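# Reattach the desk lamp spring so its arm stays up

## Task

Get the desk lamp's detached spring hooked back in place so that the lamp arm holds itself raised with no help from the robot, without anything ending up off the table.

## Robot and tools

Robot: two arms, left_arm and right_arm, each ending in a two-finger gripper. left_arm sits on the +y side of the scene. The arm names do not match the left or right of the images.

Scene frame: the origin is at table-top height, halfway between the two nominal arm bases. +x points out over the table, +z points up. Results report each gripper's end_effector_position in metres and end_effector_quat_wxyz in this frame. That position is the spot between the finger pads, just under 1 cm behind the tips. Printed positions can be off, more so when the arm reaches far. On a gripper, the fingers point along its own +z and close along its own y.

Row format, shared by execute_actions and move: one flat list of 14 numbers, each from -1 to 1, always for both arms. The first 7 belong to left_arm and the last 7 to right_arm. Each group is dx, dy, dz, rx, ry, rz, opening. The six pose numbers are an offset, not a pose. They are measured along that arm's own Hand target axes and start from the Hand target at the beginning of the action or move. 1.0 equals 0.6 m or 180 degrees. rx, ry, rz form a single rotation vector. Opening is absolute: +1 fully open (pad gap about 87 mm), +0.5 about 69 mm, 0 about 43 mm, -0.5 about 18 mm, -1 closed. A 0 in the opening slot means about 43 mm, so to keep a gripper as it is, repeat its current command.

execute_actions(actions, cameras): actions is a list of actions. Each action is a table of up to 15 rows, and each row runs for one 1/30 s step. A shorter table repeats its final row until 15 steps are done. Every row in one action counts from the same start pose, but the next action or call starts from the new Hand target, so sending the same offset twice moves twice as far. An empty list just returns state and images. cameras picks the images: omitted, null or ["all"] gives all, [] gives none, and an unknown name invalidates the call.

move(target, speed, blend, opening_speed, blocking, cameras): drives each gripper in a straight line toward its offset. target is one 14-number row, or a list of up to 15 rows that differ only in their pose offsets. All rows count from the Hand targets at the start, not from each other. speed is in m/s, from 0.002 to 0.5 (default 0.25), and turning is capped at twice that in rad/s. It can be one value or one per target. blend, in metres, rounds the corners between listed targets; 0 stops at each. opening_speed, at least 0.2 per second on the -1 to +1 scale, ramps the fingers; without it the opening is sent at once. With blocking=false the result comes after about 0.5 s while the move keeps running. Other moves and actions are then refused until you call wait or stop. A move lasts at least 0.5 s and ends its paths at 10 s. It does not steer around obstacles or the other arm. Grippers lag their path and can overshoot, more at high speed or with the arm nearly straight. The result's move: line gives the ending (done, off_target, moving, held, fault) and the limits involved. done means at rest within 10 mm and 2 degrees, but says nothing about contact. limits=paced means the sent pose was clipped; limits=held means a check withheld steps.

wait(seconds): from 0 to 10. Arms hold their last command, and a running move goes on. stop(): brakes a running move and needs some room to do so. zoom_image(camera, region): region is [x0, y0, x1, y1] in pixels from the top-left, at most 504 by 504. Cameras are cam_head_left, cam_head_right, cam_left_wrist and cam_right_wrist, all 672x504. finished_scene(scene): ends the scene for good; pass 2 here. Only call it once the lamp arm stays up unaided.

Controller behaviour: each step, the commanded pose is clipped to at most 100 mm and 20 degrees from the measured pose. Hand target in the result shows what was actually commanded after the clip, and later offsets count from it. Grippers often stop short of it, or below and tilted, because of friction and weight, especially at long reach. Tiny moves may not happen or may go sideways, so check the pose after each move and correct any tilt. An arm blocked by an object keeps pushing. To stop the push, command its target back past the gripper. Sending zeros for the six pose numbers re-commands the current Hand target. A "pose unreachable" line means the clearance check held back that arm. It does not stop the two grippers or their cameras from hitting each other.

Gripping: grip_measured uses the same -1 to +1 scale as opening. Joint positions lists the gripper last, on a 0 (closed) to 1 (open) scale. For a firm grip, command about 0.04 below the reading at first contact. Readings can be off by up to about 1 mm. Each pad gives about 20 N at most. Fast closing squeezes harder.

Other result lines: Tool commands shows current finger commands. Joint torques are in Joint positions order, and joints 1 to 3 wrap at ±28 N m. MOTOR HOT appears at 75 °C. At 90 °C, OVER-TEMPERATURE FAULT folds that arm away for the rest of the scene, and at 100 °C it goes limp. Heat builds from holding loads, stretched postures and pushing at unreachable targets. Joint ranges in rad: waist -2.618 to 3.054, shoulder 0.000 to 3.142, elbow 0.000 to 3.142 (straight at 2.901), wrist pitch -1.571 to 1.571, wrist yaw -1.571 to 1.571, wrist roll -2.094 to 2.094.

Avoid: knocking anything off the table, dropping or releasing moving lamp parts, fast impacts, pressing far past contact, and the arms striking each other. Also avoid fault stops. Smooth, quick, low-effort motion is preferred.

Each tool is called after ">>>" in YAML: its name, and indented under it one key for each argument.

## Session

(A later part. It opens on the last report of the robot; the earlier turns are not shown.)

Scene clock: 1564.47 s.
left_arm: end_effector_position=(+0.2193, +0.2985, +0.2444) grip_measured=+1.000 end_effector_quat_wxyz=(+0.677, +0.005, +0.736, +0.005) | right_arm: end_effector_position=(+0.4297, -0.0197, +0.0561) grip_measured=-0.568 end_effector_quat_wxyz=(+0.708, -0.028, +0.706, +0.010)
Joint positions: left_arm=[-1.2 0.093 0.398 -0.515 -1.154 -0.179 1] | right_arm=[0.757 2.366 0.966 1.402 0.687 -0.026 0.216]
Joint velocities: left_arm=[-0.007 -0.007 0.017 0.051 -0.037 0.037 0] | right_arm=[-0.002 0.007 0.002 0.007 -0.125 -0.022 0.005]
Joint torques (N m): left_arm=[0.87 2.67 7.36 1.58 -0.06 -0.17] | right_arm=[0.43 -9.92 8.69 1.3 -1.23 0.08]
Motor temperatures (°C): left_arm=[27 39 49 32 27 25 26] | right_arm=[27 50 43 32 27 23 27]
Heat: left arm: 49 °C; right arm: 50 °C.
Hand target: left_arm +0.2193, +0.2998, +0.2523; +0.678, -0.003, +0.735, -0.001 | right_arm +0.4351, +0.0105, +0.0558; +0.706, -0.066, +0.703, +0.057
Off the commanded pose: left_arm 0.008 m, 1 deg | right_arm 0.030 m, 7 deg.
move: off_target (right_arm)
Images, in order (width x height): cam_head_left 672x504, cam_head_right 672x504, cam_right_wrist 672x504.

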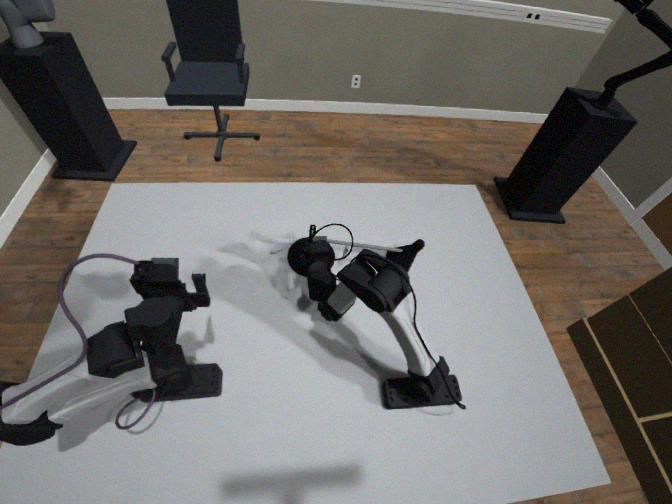

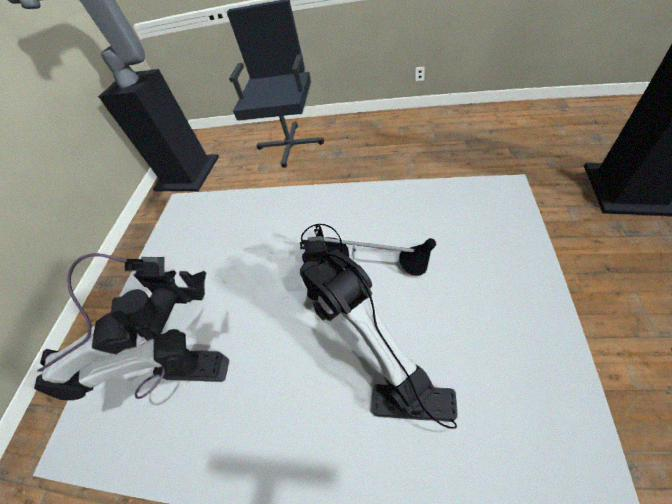

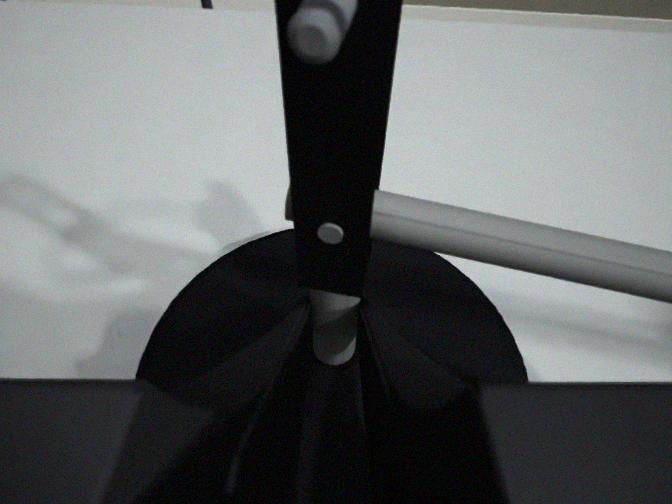

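>>> move:
  target: [0,0,0,0,0,0,1, -0.0033,-0.0453,-0.0163,0.0389,0,0,-0.7]
  speed: 0.1
  cameras: []

>>> move:
  target: [0,0,0,0,0,0,1, 0,0,0,0,0,0,0.1]
  speed: 0.1
  opening_speed: 0.5
  cameras: ["cam_head_right","cam_right_wrist"]

Scene clock: 1607.53 s.
left_arm: end_effector_position=(+0.2193, +0.2984, +0.2444) grip_measured=+1.000 end_effector_quat_wxyz=(+0.677, +0.005, +0.736, +0.005) | right_arm: end_effector_position=(+0.4297, -0.0209, +0.0561) grip_measured=-0.568 end_effector_quat_wxyz=(+0.708, -0.024, +0.706, +0.009)
Joint positions: left_arm=[-1.2 0.093 0.398 -0.515 -1.153 -0.179 1] | right_arm=[0.757 2.366 0.966 1.402 0.695 -0.023 0.216]
Joint velocities: left_arm=[0.007 -0.012 0.012 -0.022 -0.037 -0.007 0] | right_arm=[-0.017 0.002 -0.002 -0.007 -0.095 -0.066 0.011]
Joint torques (N m): left_arm=[0.88 2.66 7.36 1.58 -0.05 -0.16] | right_arm=[0.01 -11.6 5.24 1.47 -0.01 0.03]
Motor temperatures (°C): left_arm=[27 38 49 32 27 25 26] | right_arm=[26 49 45 32 27 23 28]
Heat: left arm: 49 °C; right arm: 49 °C.
Hand target: left_arm +0.2193, +0.2997, +0.2523; +0.678, -0.003, +0.735, -0.002 | right_arm +0.4301, -0.0180, +0.0580; +0.708, -0.023, +0.706, +0.014
Off the commanded pose: left_arm 0.008 m, 1 deg | right_arm 0.004 m, 1 deg.
move: done
No camera images: "cameras" was empty.

Scene clock: 1609.37 s.
left_arm: end_effector_position=(+0.2193, +0.2984, +0.2444) grip_measured=+1.000 end_effector_quat_wxyz=(+0.677, +0.005, +0.736, +0.005) | right_arm: end_effector_position=(+0.4298, -0.0209, +0.0561) grip_measured=+0.100 end_effector_quat_wxyz=(+0.708, -0.024, +0.706, +0.009)
Joint positions: left_arm=[-1.2 0.093 0.398 -0.515 -1.153 -0.179 1] | right_arm=[0.757 2.366 0.966 1.402 0.695 -0.023 0.55]
Joint velocities: left_arm=[0.012 -0.007 0.012 0.007 0.007 -0.051 0] | right_arm=[-0.017 -0.012 -0.002 -0.066 -0.007 0.051 0.016]
Joint torques (N m): left_arm=[0.88 2.66 7.35 1.58 -0.05 -0.16] | right_arm=[0.01 -11.58 5.26 1.47 -0.01 0.04]
Motor temperatures (°C): left_arm=[27 38 49 32 27 25 26] | right_arm=[26 49 45 32 27 23 27]
Heat: left arm: 49 °C; right arm: 49 °C.
Hand target: left_arm +0.2193, +0.2997, +0.2523; +0.678, -0.003, +0.735, -0.002 | right_arm +0.4301, -0.0180, +0.0580; +0.708, -0.023, +0.706, +0.014
Off the commanded pose: left_arm 0.008 m, 1 deg | right_arm 0.004 m, 1 deg.
move: done
Images, in order (width x height): cam_head_right 672x504, cam_right_wrist 672x504.

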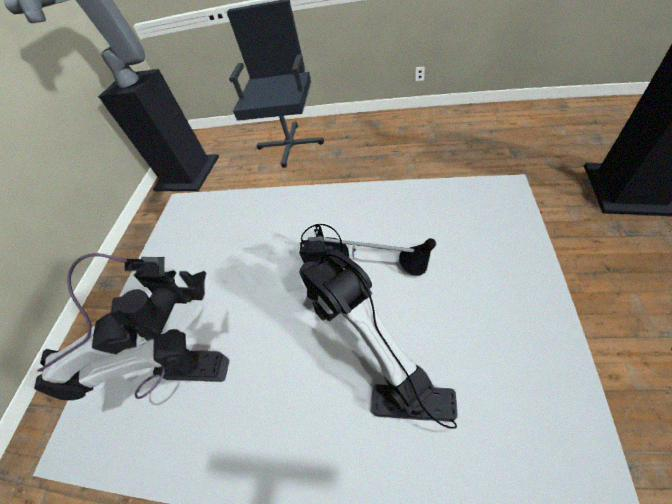

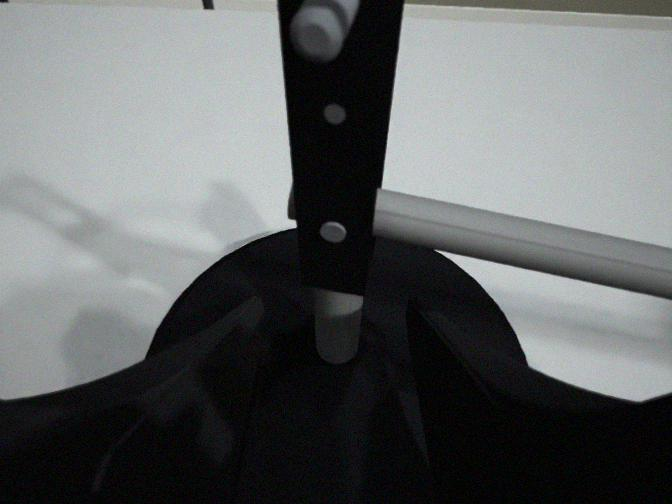

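>>> move:
  target:
    - [0,0,0,0,0,0,1, -0.01,0,-0.1333,0,0,0,0.1]
    - [0,0,0,0,0,0,1, -0.15,0,-0.1667,0,0.111,0,0.1]
  speed: 0.12
  blend: [0.02,0]
  cameras: ["cam_head_right","cam_right_wrist"]

Scene clock: 1616.20 s.
left_arm: end_effector_position=(+0.2193, +0.2984, +0.2444) grip_measured=+1.000 end_effector_quat_wxyz=(+0.677, +0.005, +0.736, +0.005) | right_arm: end_effector_position=(+0.3253, -0.0289, +0.1276) grip_measured=+0.100 end_effector_quat_wxyz=(+0.566, -0.041, +0.823, -0.008)
Joint positions: left_arm=[-1.2 0.093 0.398 -0.515 -1.153 -0.179 1] | right_arm=[0.911 1.696 0.874 0.29 0.785 0.331 0.55]
Joint velocities: left_arm=[-0.002 0.017 0.007 0.066 -0.022 -0.051 0] | right_arm=[-0.007 0.007 -0.022 -0.022 0.007 -0.037 0.001]
Joint torques (N m): left_arm=[0.87 2.67 7.35 1.57 -0.05 -0.16] | right_arm=[-0.55 -10.21 10.52 1.35 0.18 0.09]
Motor temperatures (°C): left_arm=[27 38 49 32 27 25 26] | right_arm=[26 50 44 33 26 23 27]
Heat: left arm: 49 °C; right arm: 50 °C.
Hand target: left_arm +0.2193, +0.2997, +0.2523; +0.678, -0.003, +0.735, -0.002 | right_arm +0.3310, -0.0228, +0.1466; +0.577, -0.027, +0.816, +0.009
Off the commanded pose: left_arm 0.008 m, 1 deg | right_arm 0.022 m, 3 deg.
move: off_target (right_arm)
Images, in order (width x height): cam_head_right 672x504, cam_right_wrist 672x504.

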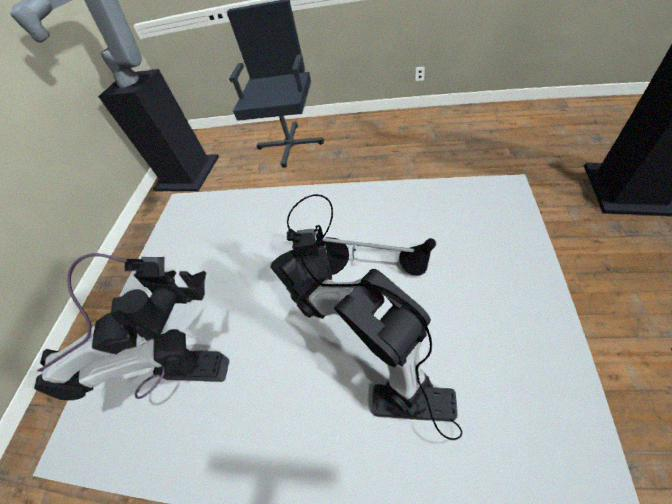

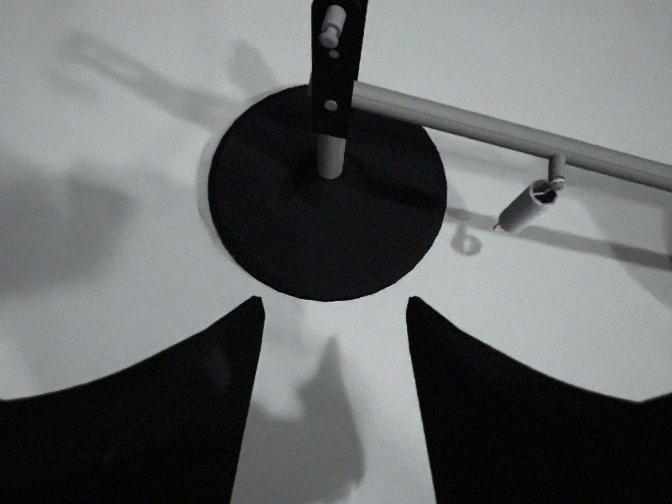

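>>> move:
  target: [0,0,0,0,0,0,1, 0.04,-0.3973,-0.0107,0.0522,-0.0243,0.0217,0.1]
  speed: 0.12
  cameras: ["cam_head_right","cam_right_wrist"]

Scene clock: 1655.90 s.
left_arm: end_effector_position=(+0.2193, +0.2984, +0.2444) grip_measured=+1.000 end_effector_quat_wxyz=(+0.677, +0.005, +0.736, +0.005) | right_arm: end_effector_position=(+0.3303, -0.2584, +0.1226) grip_measured=+0.100 end_effector_quat_wxyz=(+0.595, +0.052, +0.801, -0.035)
Joint positions: left_arm=[-1.2 0.093 0.398 -0.515 -1.153 -0.179 1] | right_arm=[0.246 1.282 0.349 0.623 0.337 0.111 0.55]
Joint velocities: left_arm=[-0.027 -0.002 0.007 0.007 -0.022 -0.007 0] | right_arm=[0.007 0.002 -0.002 0.022 0.066 0.022 -0.004]
Joint torques (N m): left_arm=[0.87 2.67 7.35 1.57 -0.06 -0.16] | right_arm=[-0.91 -5.3 5.82 1.86 0.03 -0.16]
Motor temperatures (°C): left_arm=[27 37 49 32 27 25 26] | right_arm=[26 48 47 33 25 23 26]
Heat: left arm: 49 °C; right arm: 48 °C.
Hand target: left_arm +0.2193, +0.2997, +0.2523; +0.678, -0.003, +0.735, -0.002 | right_arm +0.3297, -0.2607, +0.1268; +0.604, +0.051, +0.795, -0.035
Off the commanded pose: left_arm 0.008 m, 1 deg | right_arm 0.008 m, 2 deg.
move: done
Images, in order (width x height): cam_head_right 672x504, cam_right_wrist 672x504.

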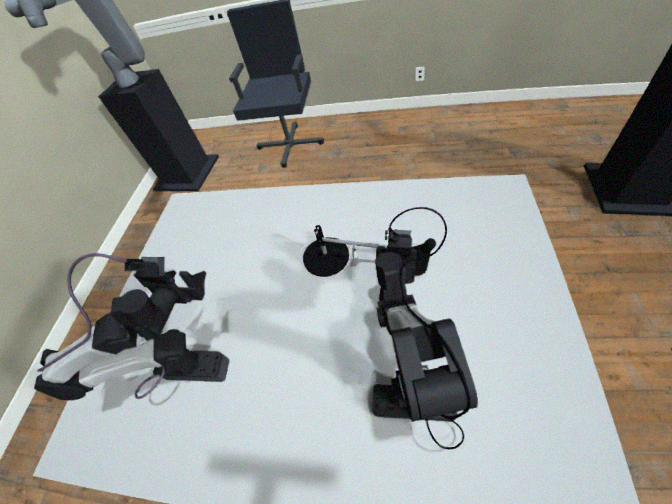

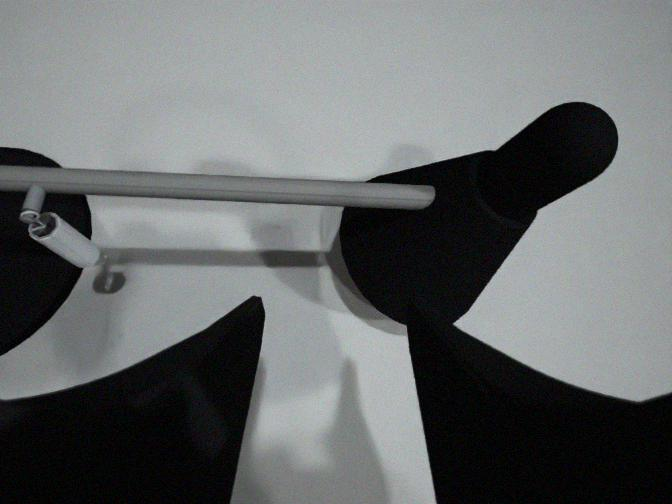

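>>> zoom_image:
  camera: "cam_head_right"
  region: [350, 200, 480, 330]

>>> zoom_image:
  camera: "cam_head_right"
  region: [100, 230, 230, 360]

Scaled by 3.877 from the camera's 672x504 image, which has a finer 960x720 frame.

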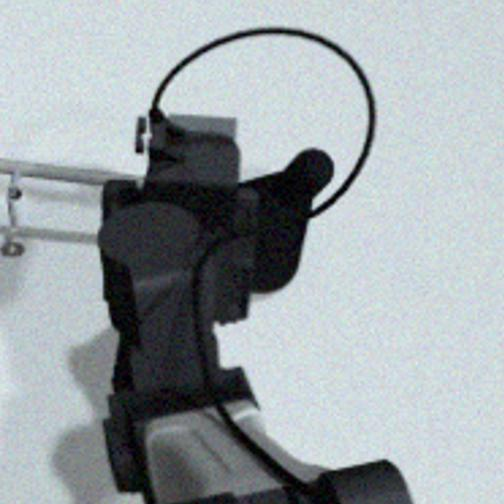

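Scaled by 3.877 from the camera's 672x504 image, which has a finer 960x720 frame.

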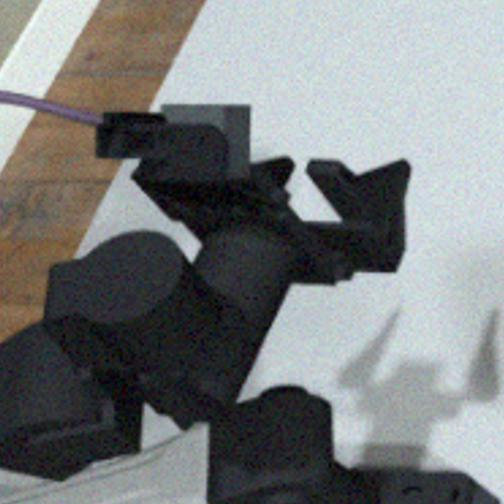

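>>> move:
  target: [0.0457,-0.3995,0.138,0.2510,-0.0761,-0.0097,1, 0,0,0,0,0,0,0.1]
  speed: 0.15

Scene clock: 1739.20 s.
left_arm: end_effector_position=(+0.2972, +0.0642, +0.2011) grip_measured=+1.000 end_effector_quat_wxyz=(+0.693, +0.256, +0.610, -0.287) | right_arm: end_effector_position=(+0.3304, -0.2583, +0.1227) grip_measured=+0.100 end_effector_quat_wxyz=(+0.596, +0.051, +0.801, -0.035)
Joint positions: left_arm=[-0.848 1.477 0.234 1.369 -0.019 0.007 1] | right_arm=[0.246 1.282 0.349 0.623 0.336 0.11 0.55]
Joint velocities: left_arm=[0.007 0.002 0.007 -0.037 0.037 -0.022 0] | right_arm=[-0.007 -0.032 0.007 -0.066 0.007 -0.066 0.001]
Joint torques (N m): left_arm=[0.94 -2.93 5.94 2.17 0.07 -0.1] | right_arm=[-0.91 -5.29 5.81 1.86 0.02 -0.15]
Motor temperatures (°C): left_arm=[27 36 49 33 27 25 26] | right_arm=[26 42 44 35 24 23 26]
Heat: left arm: 49 °C; right arm: 44 °C.
Hand target: left_arm +0.3026, +0.0617, +0.2137; +0.706, +0.250, +0.595, -0.292 | right_arm +0.3297, -0.2607, +0.1268; +0.604, +0.051, +0.795, -0.036
Off the commanded pose: left_arm 0.019 m, 3 deg | right_arm 0.005 m, 1 deg.
move: off_target (left_arm)

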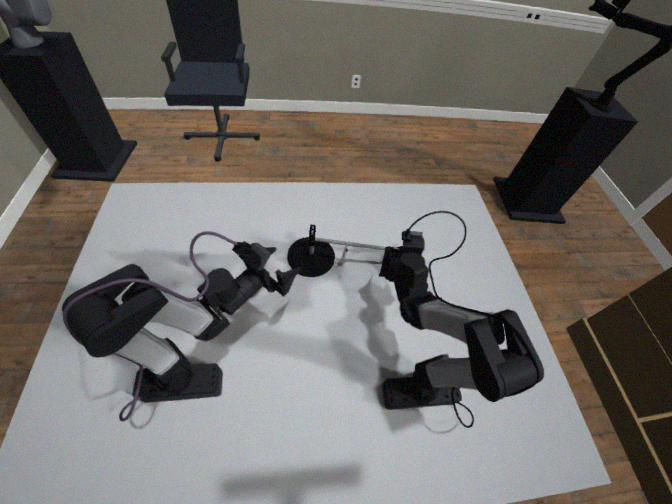

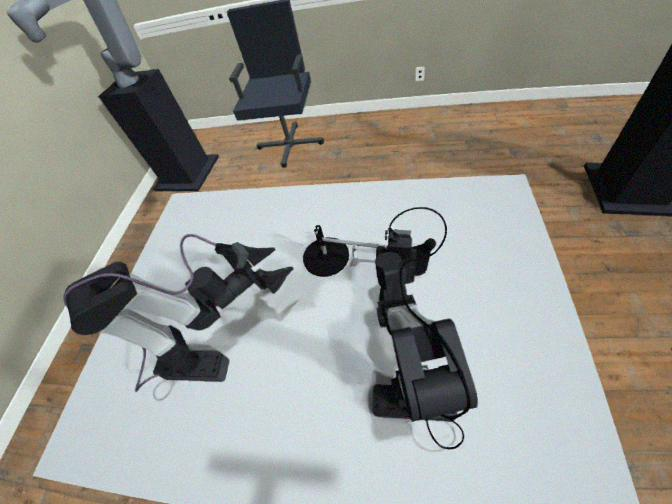

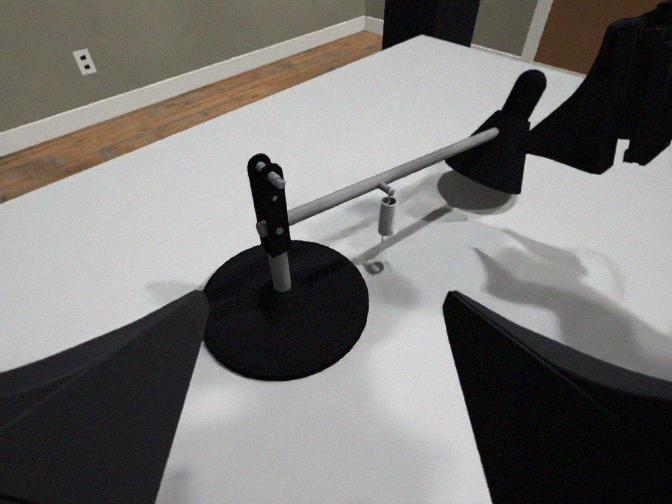

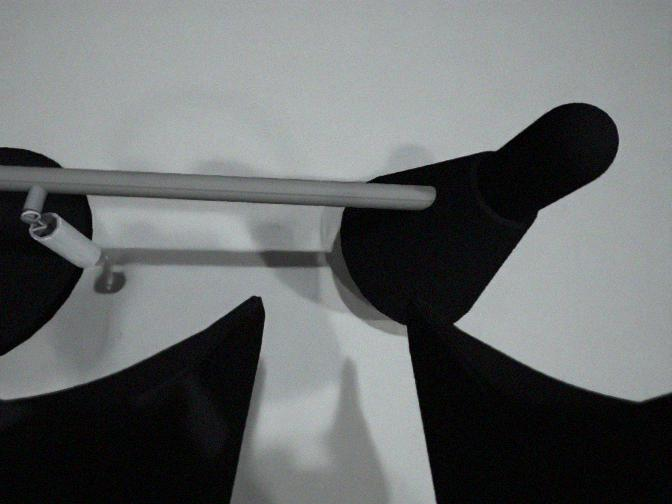

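>>> zoom_image:
  camera: "cam_left_wrist"
  region: [200, 50, 660, 395]

Scaled by 1.096 from the camera's 672x504 image, which has a finer 960x720 frame.

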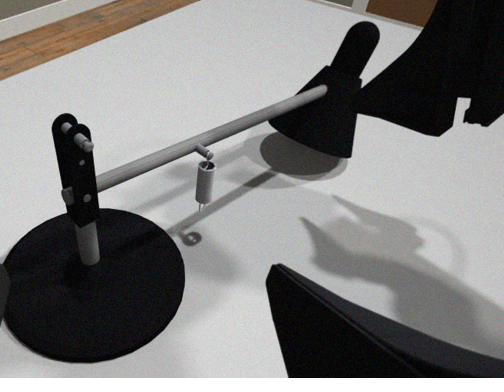

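>>> move:
  target: [0,0,0,0,0,0,1, 0.1008,0.094,0.0415,0,-0.0422,0,-1]
  speed: 0.1
  opening_speed: 0.8
  cameras: ["cam_head_right","cam_left_wrist","cam_right_wrist"]

Scene clock: 1768.57 s.
left_arm: end_effector_position=(+0.2972, +0.0640, +0.2014) grip_measured=+1.000 end_effector_quat_wxyz=(+0.693, +0.256, +0.609, -0.288) | right_arm: end_effector_position=(+0.3421, -0.2082, +0.0616) grip_measured=-1.000 end_effector_quat_wxyz=(+0.650, +0.050, +0.758, -0.040)
Joint positions: left_arm=[-0.848 1.477 0.234 1.37 -0.019 0.007 1] | right_arm=[0.469 1.924 0.287 1.454 0.571 0.104 0]
Joint velocities: left_arm=[-0.002 0.007 0.017 0.095 -0.022 0.007 0] | right_arm=[0.002 -0.007 -0.002 0.051 0.007 0.037 0]
Joint torques (N m): left_arm=[0.94 -2.92 5.93 2.15 0.07 -0.1] | right_arm=[0.42 -5.7 3.84 1.79 0.15 -0.16]
Motor temperatures (°C): left_arm=[27 36 47 34 27 25 26] | right_arm=[26 42 43 36 24 23 26]
Heat: left arm: 47 °C; right arm: 43 °C.
Hand target: left_arm +0.3026, +0.0617, +0.2136; +0.706, +0.250, +0.596, -0.292 | right_arm +0.3435, -0.2059, +0.0647; +0.656, +0.048, +0.752, -0.039
Off the commanded pose: left_arm 0.014 m, 2 deg | right_arm 0.004 m, 1 deg.
move: off_target (left_arm)
Images, in order (width x height): cam_head_right 672x504, cam_left_wrist 672x504, cam_right_wrist 672x504.

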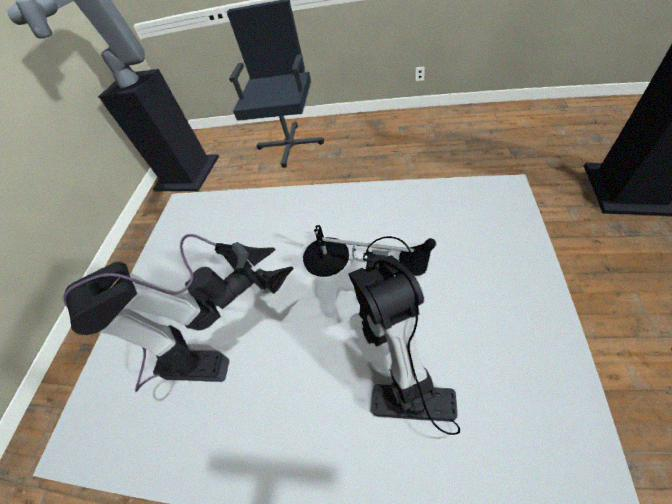

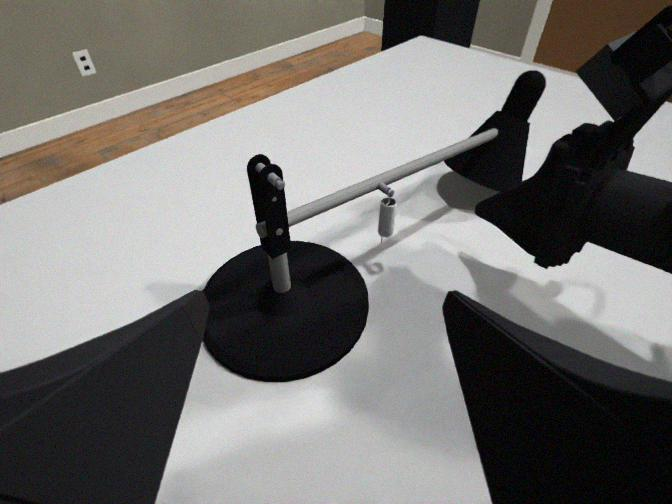

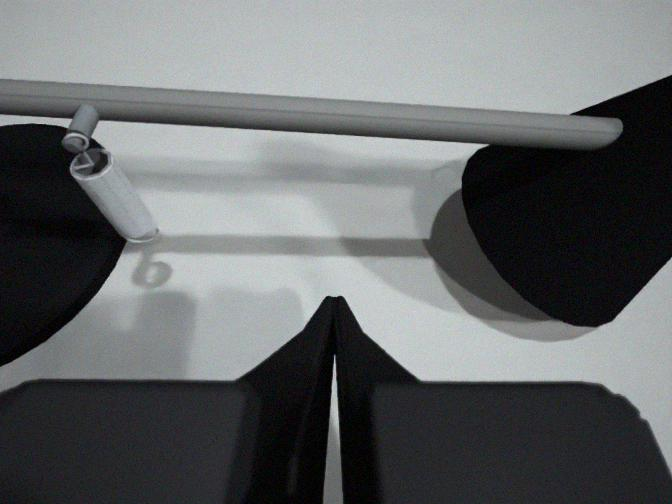

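>>> move:
  target: [0,0,0,0,0,0,1, -0.0158,0.0103,0.1155,0,0,0,-1]
  speed: 0.08
  cameras: ["cam_left_wrist","cam_right_wrist"]

Scene clock: 1787.33 s.
left_arm: end_effector_position=(+0.2972, +0.0639, +0.2014) grip_measured=+1.000 end_effector_quat_wxyz=(+0.693, +0.256, +0.609, -0.288) | right_arm: end_effector_position=(+0.4080, -0.2072, +0.0634) grip_measured=-1.000 end_effector_quat_wxyz=(+0.655, +0.051, +0.753, -0.037)
Joint positions: left_arm=[-0.848 1.477 0.234 1.37 -0.018 0.007 1] | right_arm=[0.371 2.028 0.532 1.338 0.474 0.085 0]
Joint velocities: left_arm=[-0.002 0.007 -0.012 -0.022 -0.007 0.022 0] | right_arm=[-0.012 -0.017 -0.007 0.022 -0.022 -0.022 0]
Joint torques (N m): left_arm=[0.94 -2.91 5.91 2.15 0.06 -0.1] | right_arm=[-0.8 -7.39 6.43 1.55 0.03 -0.16]
Motor temperatures (°C): left_arm=[27 35 47 35 27 25 26] | right_arm=[26 42 41 36 24 23 26]
Heat: left arm: 47 °C; right arm: 42 °C.
Hand target: left_arm +0.3025, +0.0616, +0.2136; +0.706, +0.250, +0.596, -0.292 | right_arm +0.4136, -0.2075, +0.0641; +0.655, +0.049, +0.753, -0.039
Off the commanded pose: left_arm 0.014 m, 2 deg | right_arm 0.006 m, 1 deg.
move: off_target (left_arm)
Images, in order (width x height): cam_left_wrist 672x504, cam_right_wrist 672x504.

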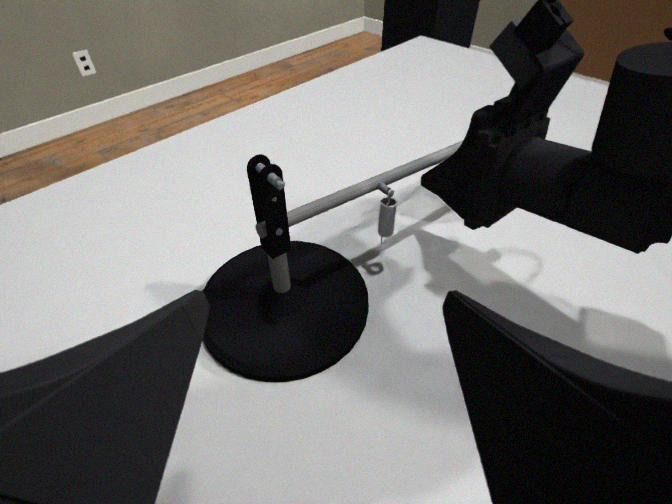

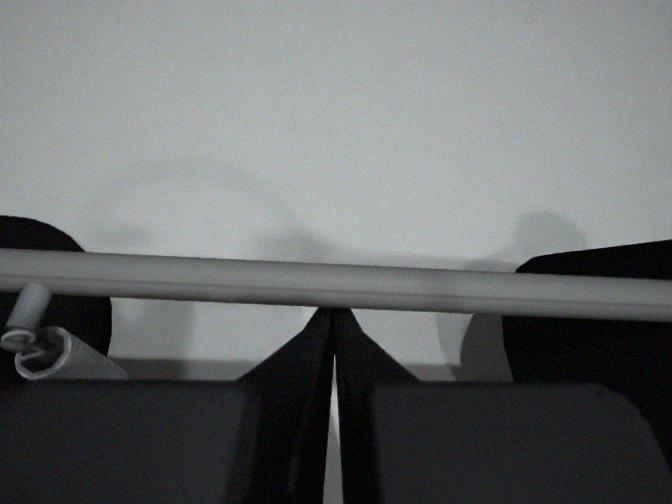

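>>> move:
  target: [0,0,0,0,0,0,1, -0.104,0.0005,-0.0142,0,-0.0444,0,-1]
  speed: 0.06
  cameras: ["cam_left_wrist","cam_right_wrist"]

Scene clock: 1805.60 s.
left_arm: end_effector_position=(+0.2972, +0.0639, +0.2014) grip_measured=+1.000 end_effector_quat_wxyz=(+0.693, +0.256, +0.609, -0.288) | right_arm: end_effector_position=(+0.4136, -0.2084, +0.1122) grip_measured=-1.000 end_effector_quat_wxyz=(+0.692, +0.043, +0.719, -0.044)
Joint positions: left_arm=[-0.848 1.477 0.234 1.37 -0.018 0.007 1] | right_arm=[0.372 1.911 0.532 1.337 0.479 0.016 0]
Joint velocities: left_arm=[-0.007 -0.002 0.022 0.037 0.022 -0.022 0] | right_arm=[0.002 0.012 0.002 -0.037 -0.066 0.022 0]
Joint torques (N m): left_arm=[0.92 -2.91 5.91 2.15 0.06 -0.1] | right_arm=[0.12 -10.26 4.67 1.81 0.1 -0.15]
Motor temperatures (°C): left_arm=[27 35 46 35 27 25 26] | right_arm=[26 42 42 35 24 23 25]
Heat: left arm: 46 °C; right arm: 42 °C.
Hand target: left_arm +0.3026, +0.0616, +0.2136; +0.706, +0.250, +0.596, -0.292 | right_arm +0.4138, -0.2078, +0.1265; +0.706, +0.046, +0.705, -0.042
Off the commanded pose: left_arm 0.014 m, 2 deg | right_arm 0.015 m, 2 deg.
move: off_target (left_arm, right_arm)
Images, in order (width x height): cam_left_wrist 672x504, cam_right_wrist 672x504.

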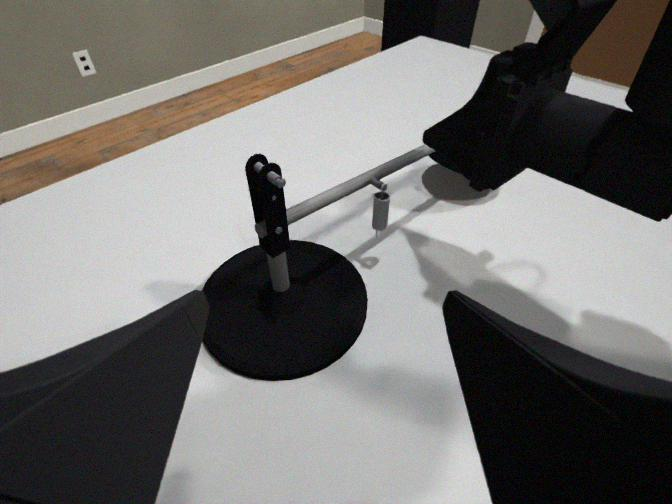

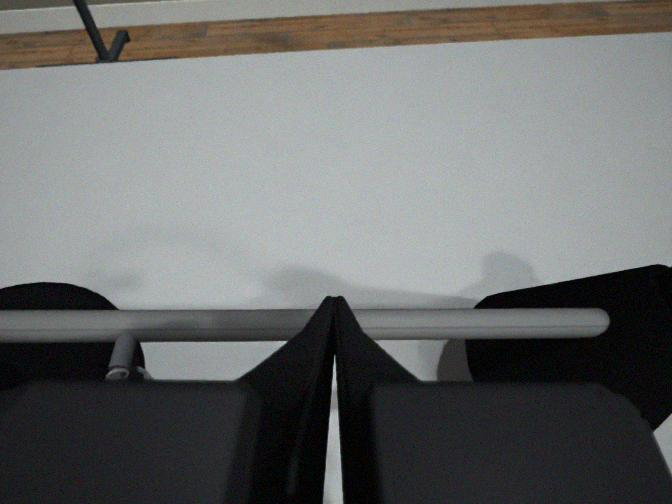

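>>> move:
  target:
    - [0,0,0,0,0,0,1, -0.08,0,0.0,0,0,0,-1]
    - [0,0,0,0,0,0,1, -0.22,0,-0.2,0,0,0,-1]
  speed: 0.1
  blend: [0.01,0]
  cameras: ["cam_head_right","cam_left_wrist","cam_right_wrist"]

Scene clock: 1874.57 s.
left_arm: end_effector_position=(+0.2971, +0.0639, +0.2015) grip_measured=+1.000 end_effector_quat_wxyz=(+0.693, +0.256, +0.609, -0.288) | right_arm: end_effector_position=(+0.2974, -0.1955, +0.2544) grip_measured=-1.000 end_effector_quat_wxyz=(+0.706, +0.046, +0.705, -0.043)
Joint positions: left_arm=[-0.848 1.477 0.234 1.37 -0.018 0.007 1] | right_arm=[0.658 0.976 0.468 0.51 0.768 0.003 0]
Joint velocities: left_arm=[-0.002 -0.007 0.002 0.022 -0.007 -0.051 0] | right_arm=[-0.002 -0.002 -0.002 -0.007 -0.051 0.007 0]
Joint torques (N m): left_arm=[0.94 -2.91 5.91 2.15 0.06 -0.1] | right_arm=[0.44 -2.74 8.53 1.4 0.09 -0.07]
Motor temperatures (°C): left_arm=[27 34 46 37 27 25 26] | right_arm=[26 47 41 36 23 23 25]
Heat: left arm: 46 °C; right arm: 47 °C.
Hand target: left_arm +0.3026, +0.0616, +0.2136; +0.706, +0.250, +0.596, -0.292 | right_arm +0.2960, -0.1946, +0.2567; +0.707, +0.045, +0.705, -0.043
Off the commanded pose: left_arm 0.013 m, 2 deg | right_arm 0.005 m, 0 deg.
move: off_target (left_arm)
Images, in order (width x height): cam_head_right 672x504, cam_left_wrist 672x504, cam_right_wrist 672x504.

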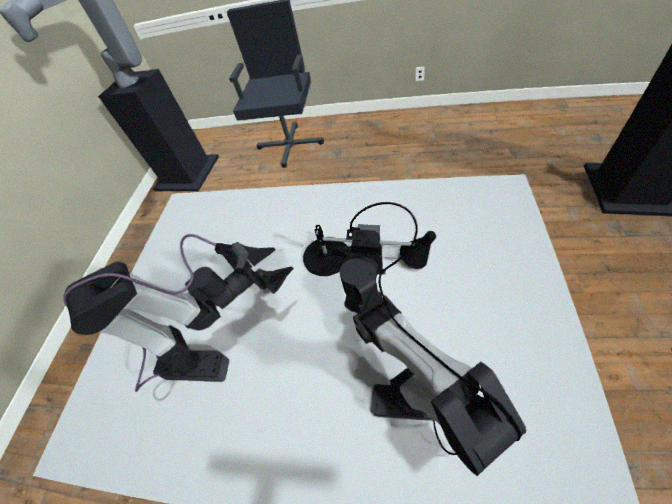

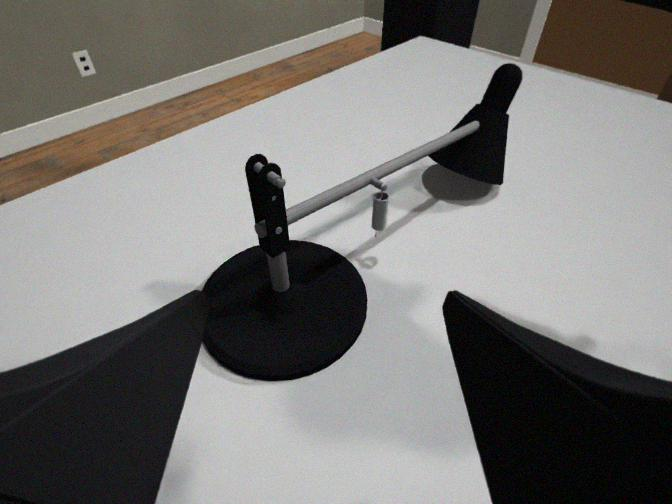

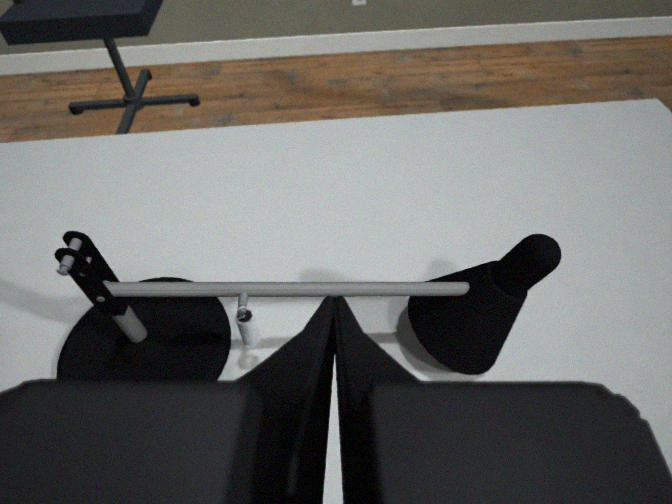

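>>> move:
  target: [0,0,0,0,0,0,0, 0.0033,-0.5147,-0.0123,0.2372,0.0525,0.0204,-1]
  speed: 0.2
  cameras: ["cam_left_wrist"]

Scene clock: 1906.63 s.
left_arm: end_effector_position=(+0.2971, +0.0639, +0.2015) grip_measured=+0.000 end_effector_quat_wxyz=(+0.693, +0.256, +0.609, -0.288) | right_arm: end_effector_position=(+0.2470, -0.4958, +0.2324) grip_measured=-1.000 end_effector_quat_wxyz=(+0.565, +0.324, +0.710, -0.268)
Joint positions: left_arm=[-0.848 1.477 0.234 1.37 -0.018 0.007 0.5] | right_arm=[-0.44 0.963 0.598 0.126 0.405 0.081 0]
Joint velocities: left_arm=[-0.007 0.007 -0.012 0.022 -0.066 -0.022 -0.009] | right_arm=[0.007 -0.017 -0.012 -0.007 0.007 -0.066 0]
Joint torques (N m): left_arm=[0.92 -2.91 5.93 2.15 0.06 -0.1] | right_arm=[-0.9 -1.78 11.99 1.73 -0.01 0.01]
Motor temperatures (°C): left_arm=[27 34 45 38 27 25 26] | right_arm=[26 41 44 35 23 23 25]
Heat: left arm: 45 °C; right arm: 44 °C.
Hand target: left_arm +0.3026, +0.0617, +0.2136; +0.706, +0.250, +0.596, -0.292 | right_arm +0.2521, -0.4999, +0.2498; +0.581, +0.327, +0.696, -0.267
Off the commanded pose: left_arm 0.013 m, 2 deg | right_arm 0.022 m, 3 deg.
move: off_target (left_arm, right_arm)
Images, in order (width x height): cam_left_wrist 672x504.

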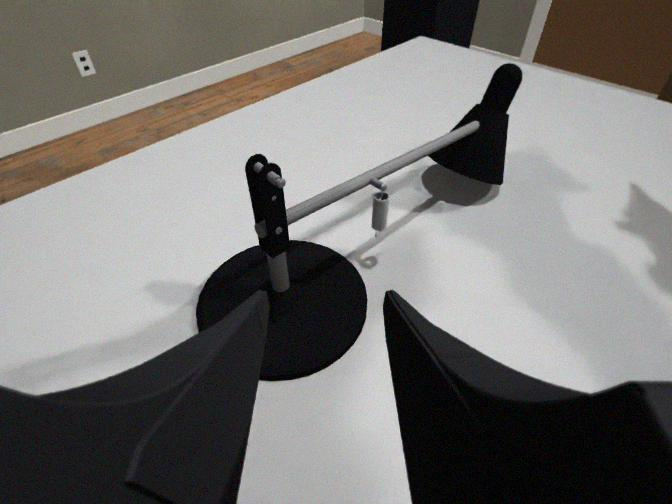

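>>> move:
  target: [0.1597,-0.16,0.2743,0.0928,0.1908,0.4150,0, 0,0,0,0,0,0,-1]
  speed: 0.2
  cameras: ["cam_head_left","cam_head_right","cam_left_wrist"]

Scene clock: 1918.57 s.
left_arm: end_effector_position=(+0.3632, -0.1240, +0.1324) grip_measured=+0.000 end_effector_quat_wxyz=(+0.494, +0.715, +0.458, +0.188) | right_arm: end_effector_position=(+0.2471, -0.4957, +0.2324) grip_measured=-1.000 end_effector_quat_wxyz=(+0.565, +0.324, +0.710, -0.268)
Joint positions: left_arm=[-1.179 2.146 1.37 0.265 -0.447 1.126 0.5] | right_arm=[-0.44 0.963 0.598 0.126 0.405 0.081 0]
Joint velocities: left_arm=[0.022 0.007 -0.002 0.051 0.007 -0.066 -0.004] | right_arm=[0.002 0.007 0.002 0.051 -0.051 -0.022 0]
Joint torques (N m): left_arm=[-0.53 -8.7 7.91 1.84 -0.17 -0.11] | right_arm=[-0.91 -1.76 12.01 1.74 0.01 0.01]
Motor temperatures (°C): left_arm=[27 34 46 38 27 25 26] | right_arm=[26 40 46 36 23 23 25]
Heat: left arm: 46 °C; right arm: 46 °C.
Hand target: left_arm +0.3636, -0.1313, +0.1400; +0.502, +0.711, +0.454, +0.190 | right_arm +0.2521, -0.4999, +0.2498; +0.581, +0.327, +0.696, -0.267
Off the commanded pose: left_arm 0.016 m, 1 deg | right_arm 0.019 m, 2 deg.
move: off_target (left_arm, right_arm)
Images, in order (width x height): cam_head_left 672x504, cam_head_right 672x504, cam_left_wrist 672x504.

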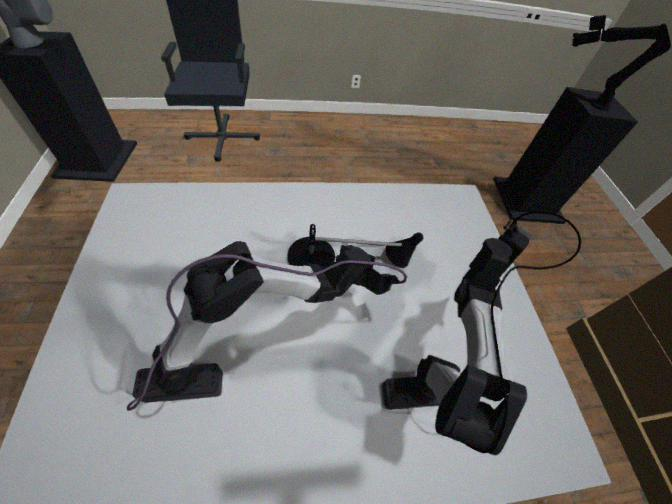

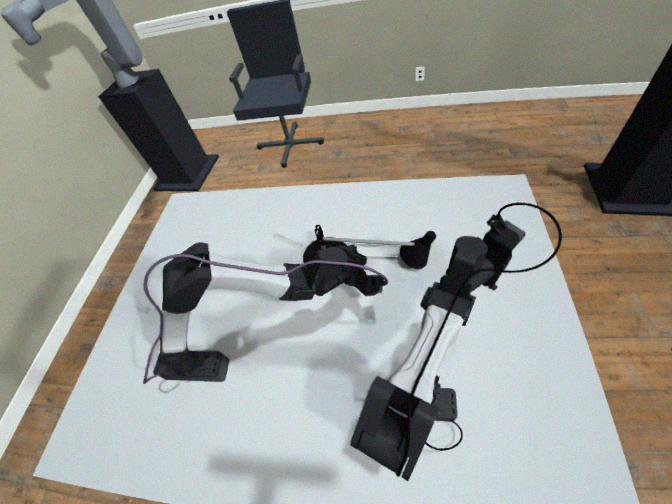

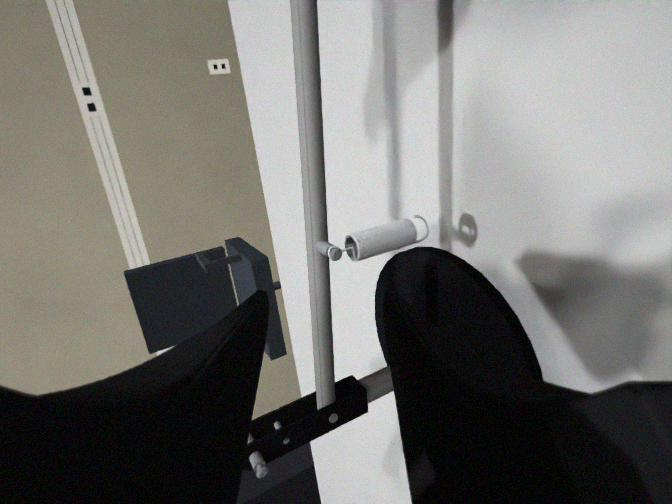

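>>> zoom_image:
  camera: "cam_left_wrist"
  region: [240, 0, 480, 180]

>>> zoom_image:
  camera: "cam_left_wrist"
  region: [240, 180, 480, 360]

Scaled by 2.100 from the camera's 672x504 image, which has a finer 960x720 frame.

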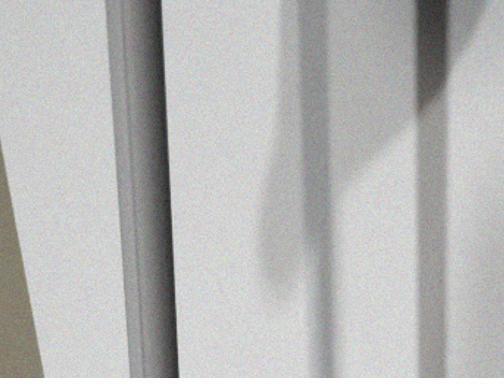

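Scaled by 2.100 from the camera's 672x504 image, which has a finer 960x720 frame.

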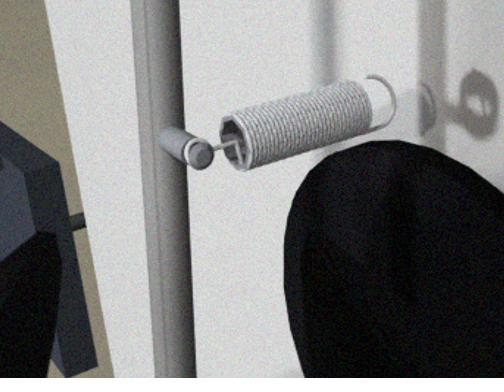

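>>> execute_actions:
  actions: []

Scene clock: 1969.73 s.
left_arm: end_effector_position=(+0.3633, -0.1239, +0.1325) grip_measured=+0.000 end_effector_quat_wxyz=(+0.494, +0.715, +0.458, +0.188) | right_arm: end_effector_position=(+0.2471, -0.4957, +0.2324) grip_measured=-1.000 end_effector_quat_wxyz=(+0.565, +0.324, +0.710, -0.268)
Joint positions: left_arm=[-1.179 2.146 1.37 0.264 -0.448 1.127 0.5] | right_arm=[-0.44 0.963 0.598 0.126 0.405 0.081 0]
Joint velocities: left_arm=[-0.007 -0.007 0.007 0.007 -0.007 -0.037 0.009] | right_arm=[-0.017 -0.002 0.007 0.051 -0.022 0.007 0]
Joint torques (N m): left_arm=[-0.51 -8.69 7.86 1.82 -0.16 -0.11] | right_arm=[-0.88 -1.76 12 1.73 0.02 0.01]
Motor temperatures (°C): left_arm=[27 43 48 38 27 25 26] | right_arm=[26 37 53 36 23 23 25]
Heat: left arm: 48 °C; right arm: 53 °C.
Hand target: left_arm +0.3636, -0.1313, +0.1399; +0.502, +0.711, +0.454, +0.190 | right_arm +0.2521, -0.4999, +0.2498; +0.581, +0.327, +0.696, -0.267
Tool commands: left_gripper/opening=+0.0 right_gripper/opening=-1.0
Off the commanded pose: left_arm 0.016 m, 1 deg | right_arm 0.019 m, 2 deg.

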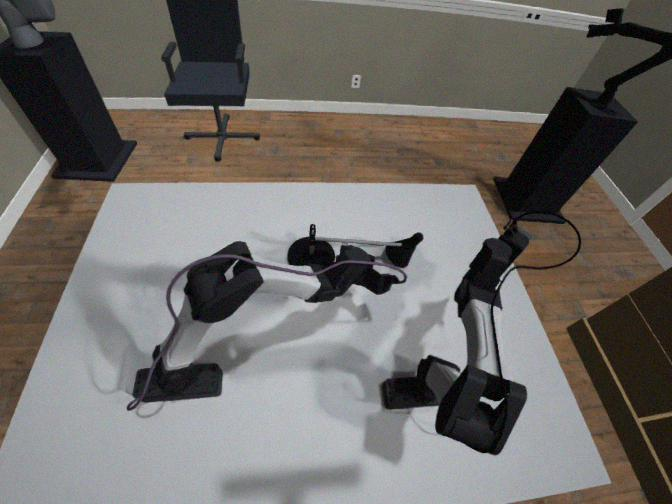

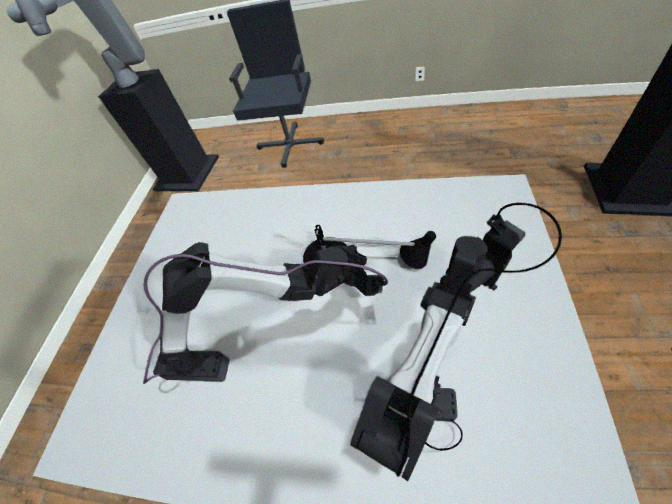

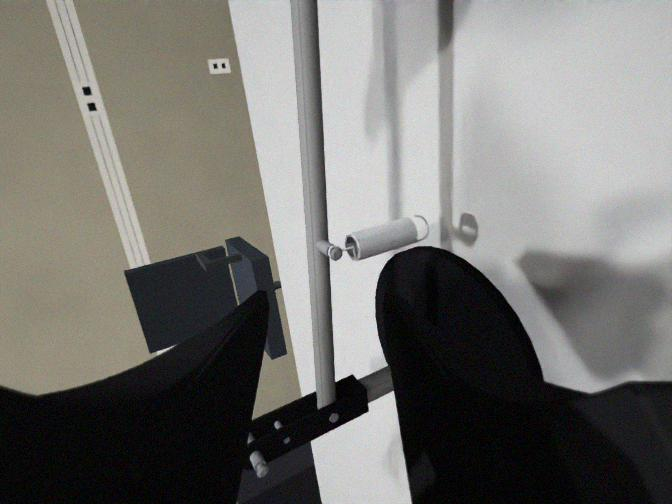

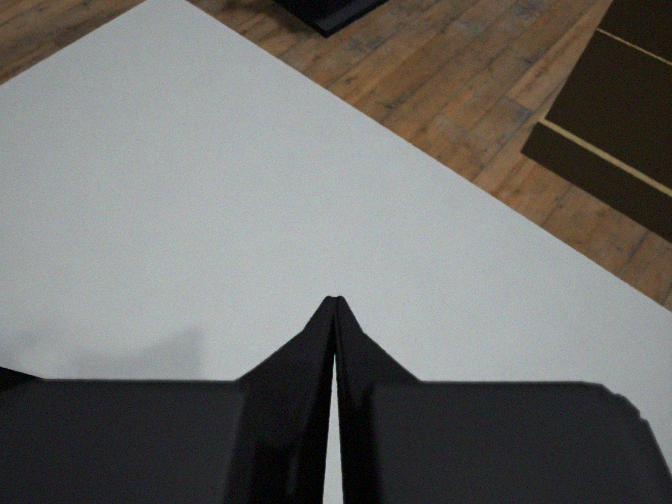

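>>> move:
  target: [-0.04,0.0117,0.075,0,0,0,0,0,0,0,0,0,0,-1]
  speed: 0.1
  cameras: ["cam_left_wrist"]

Scene clock: 2001.33 s.
left_arm: end_effector_position=(+0.3846, -0.1701, +0.1235) grip_measured=+0.000 end_effector_quat_wxyz=(+0.495, +0.715, +0.456, +0.189) | right_arm: end_effector_position=(+0.2471, -0.4957, +0.2324) grip_measured=-1.000 end_effector_quat_wxyz=(+0.565, +0.324, +0.710, -0.268)
Joint positions: left_arm=[-1.179 2.336 1.657 0.169 -0.448 1.13 0.5] | right_arm=[-0.44 0.963 0.598 0.126 0.405 0.081 0]
Joint velocities: left_arm=[-0.007 -0.002 -0.007 -0.007 0.007 0.051 0.006] | right_arm=[-0.007 0.002 0.007 -0.007 0.022 0.007 0]
Joint torques (N m): left_arm=[0.12 -9.91 8.18 1.82 -0.1 -0.11] | right_arm=[-0.88 -1.77 12.01 1.74 0.01 0.01]
Motor temperatures (°C): left_arm=[27 46 49 38 27 25 26] | right_arm=[26 36 55 36 23 23 25]
Heat: left arm: 49 °C; right arm: 55 °C.
Hand target: left_arm +0.3874, -0.1757, +0.1306; +0.502, +0.711, +0.454, +0.190 | right_arm +0.2521, -0.4999, +0.2498; +0.581, +0.327, +0.696, -0.267
Off the commanded pose: left_arm 0.010 m, 1 deg | right_arm 0.019 m, 2 deg.
move: off_target (right_arm)
Images, in order (width x height): cam_left_wrist 672x504.

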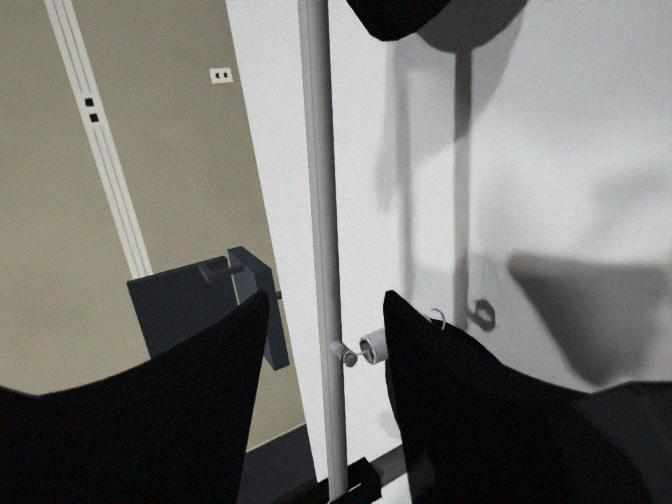

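>>> zoom_image:
  camera: "cam_left_wrist"
  region: [240, 60, 440, 210]

>>> zoom_image:
  camera: "cam_left_wrist"
  region: [280, 260, 480, 410]

Scaled by 2.520 from the camera's 672x504 image, which has a finer 960x720 frame.

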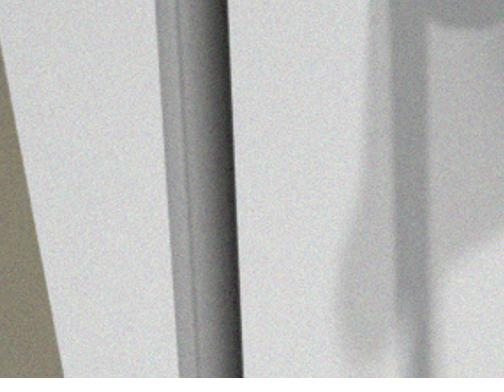

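Scaled by 2.520 from the camera's 672x504 image, which has a finer 960x720 frame.

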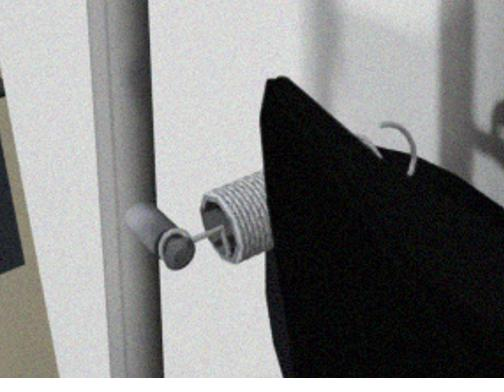

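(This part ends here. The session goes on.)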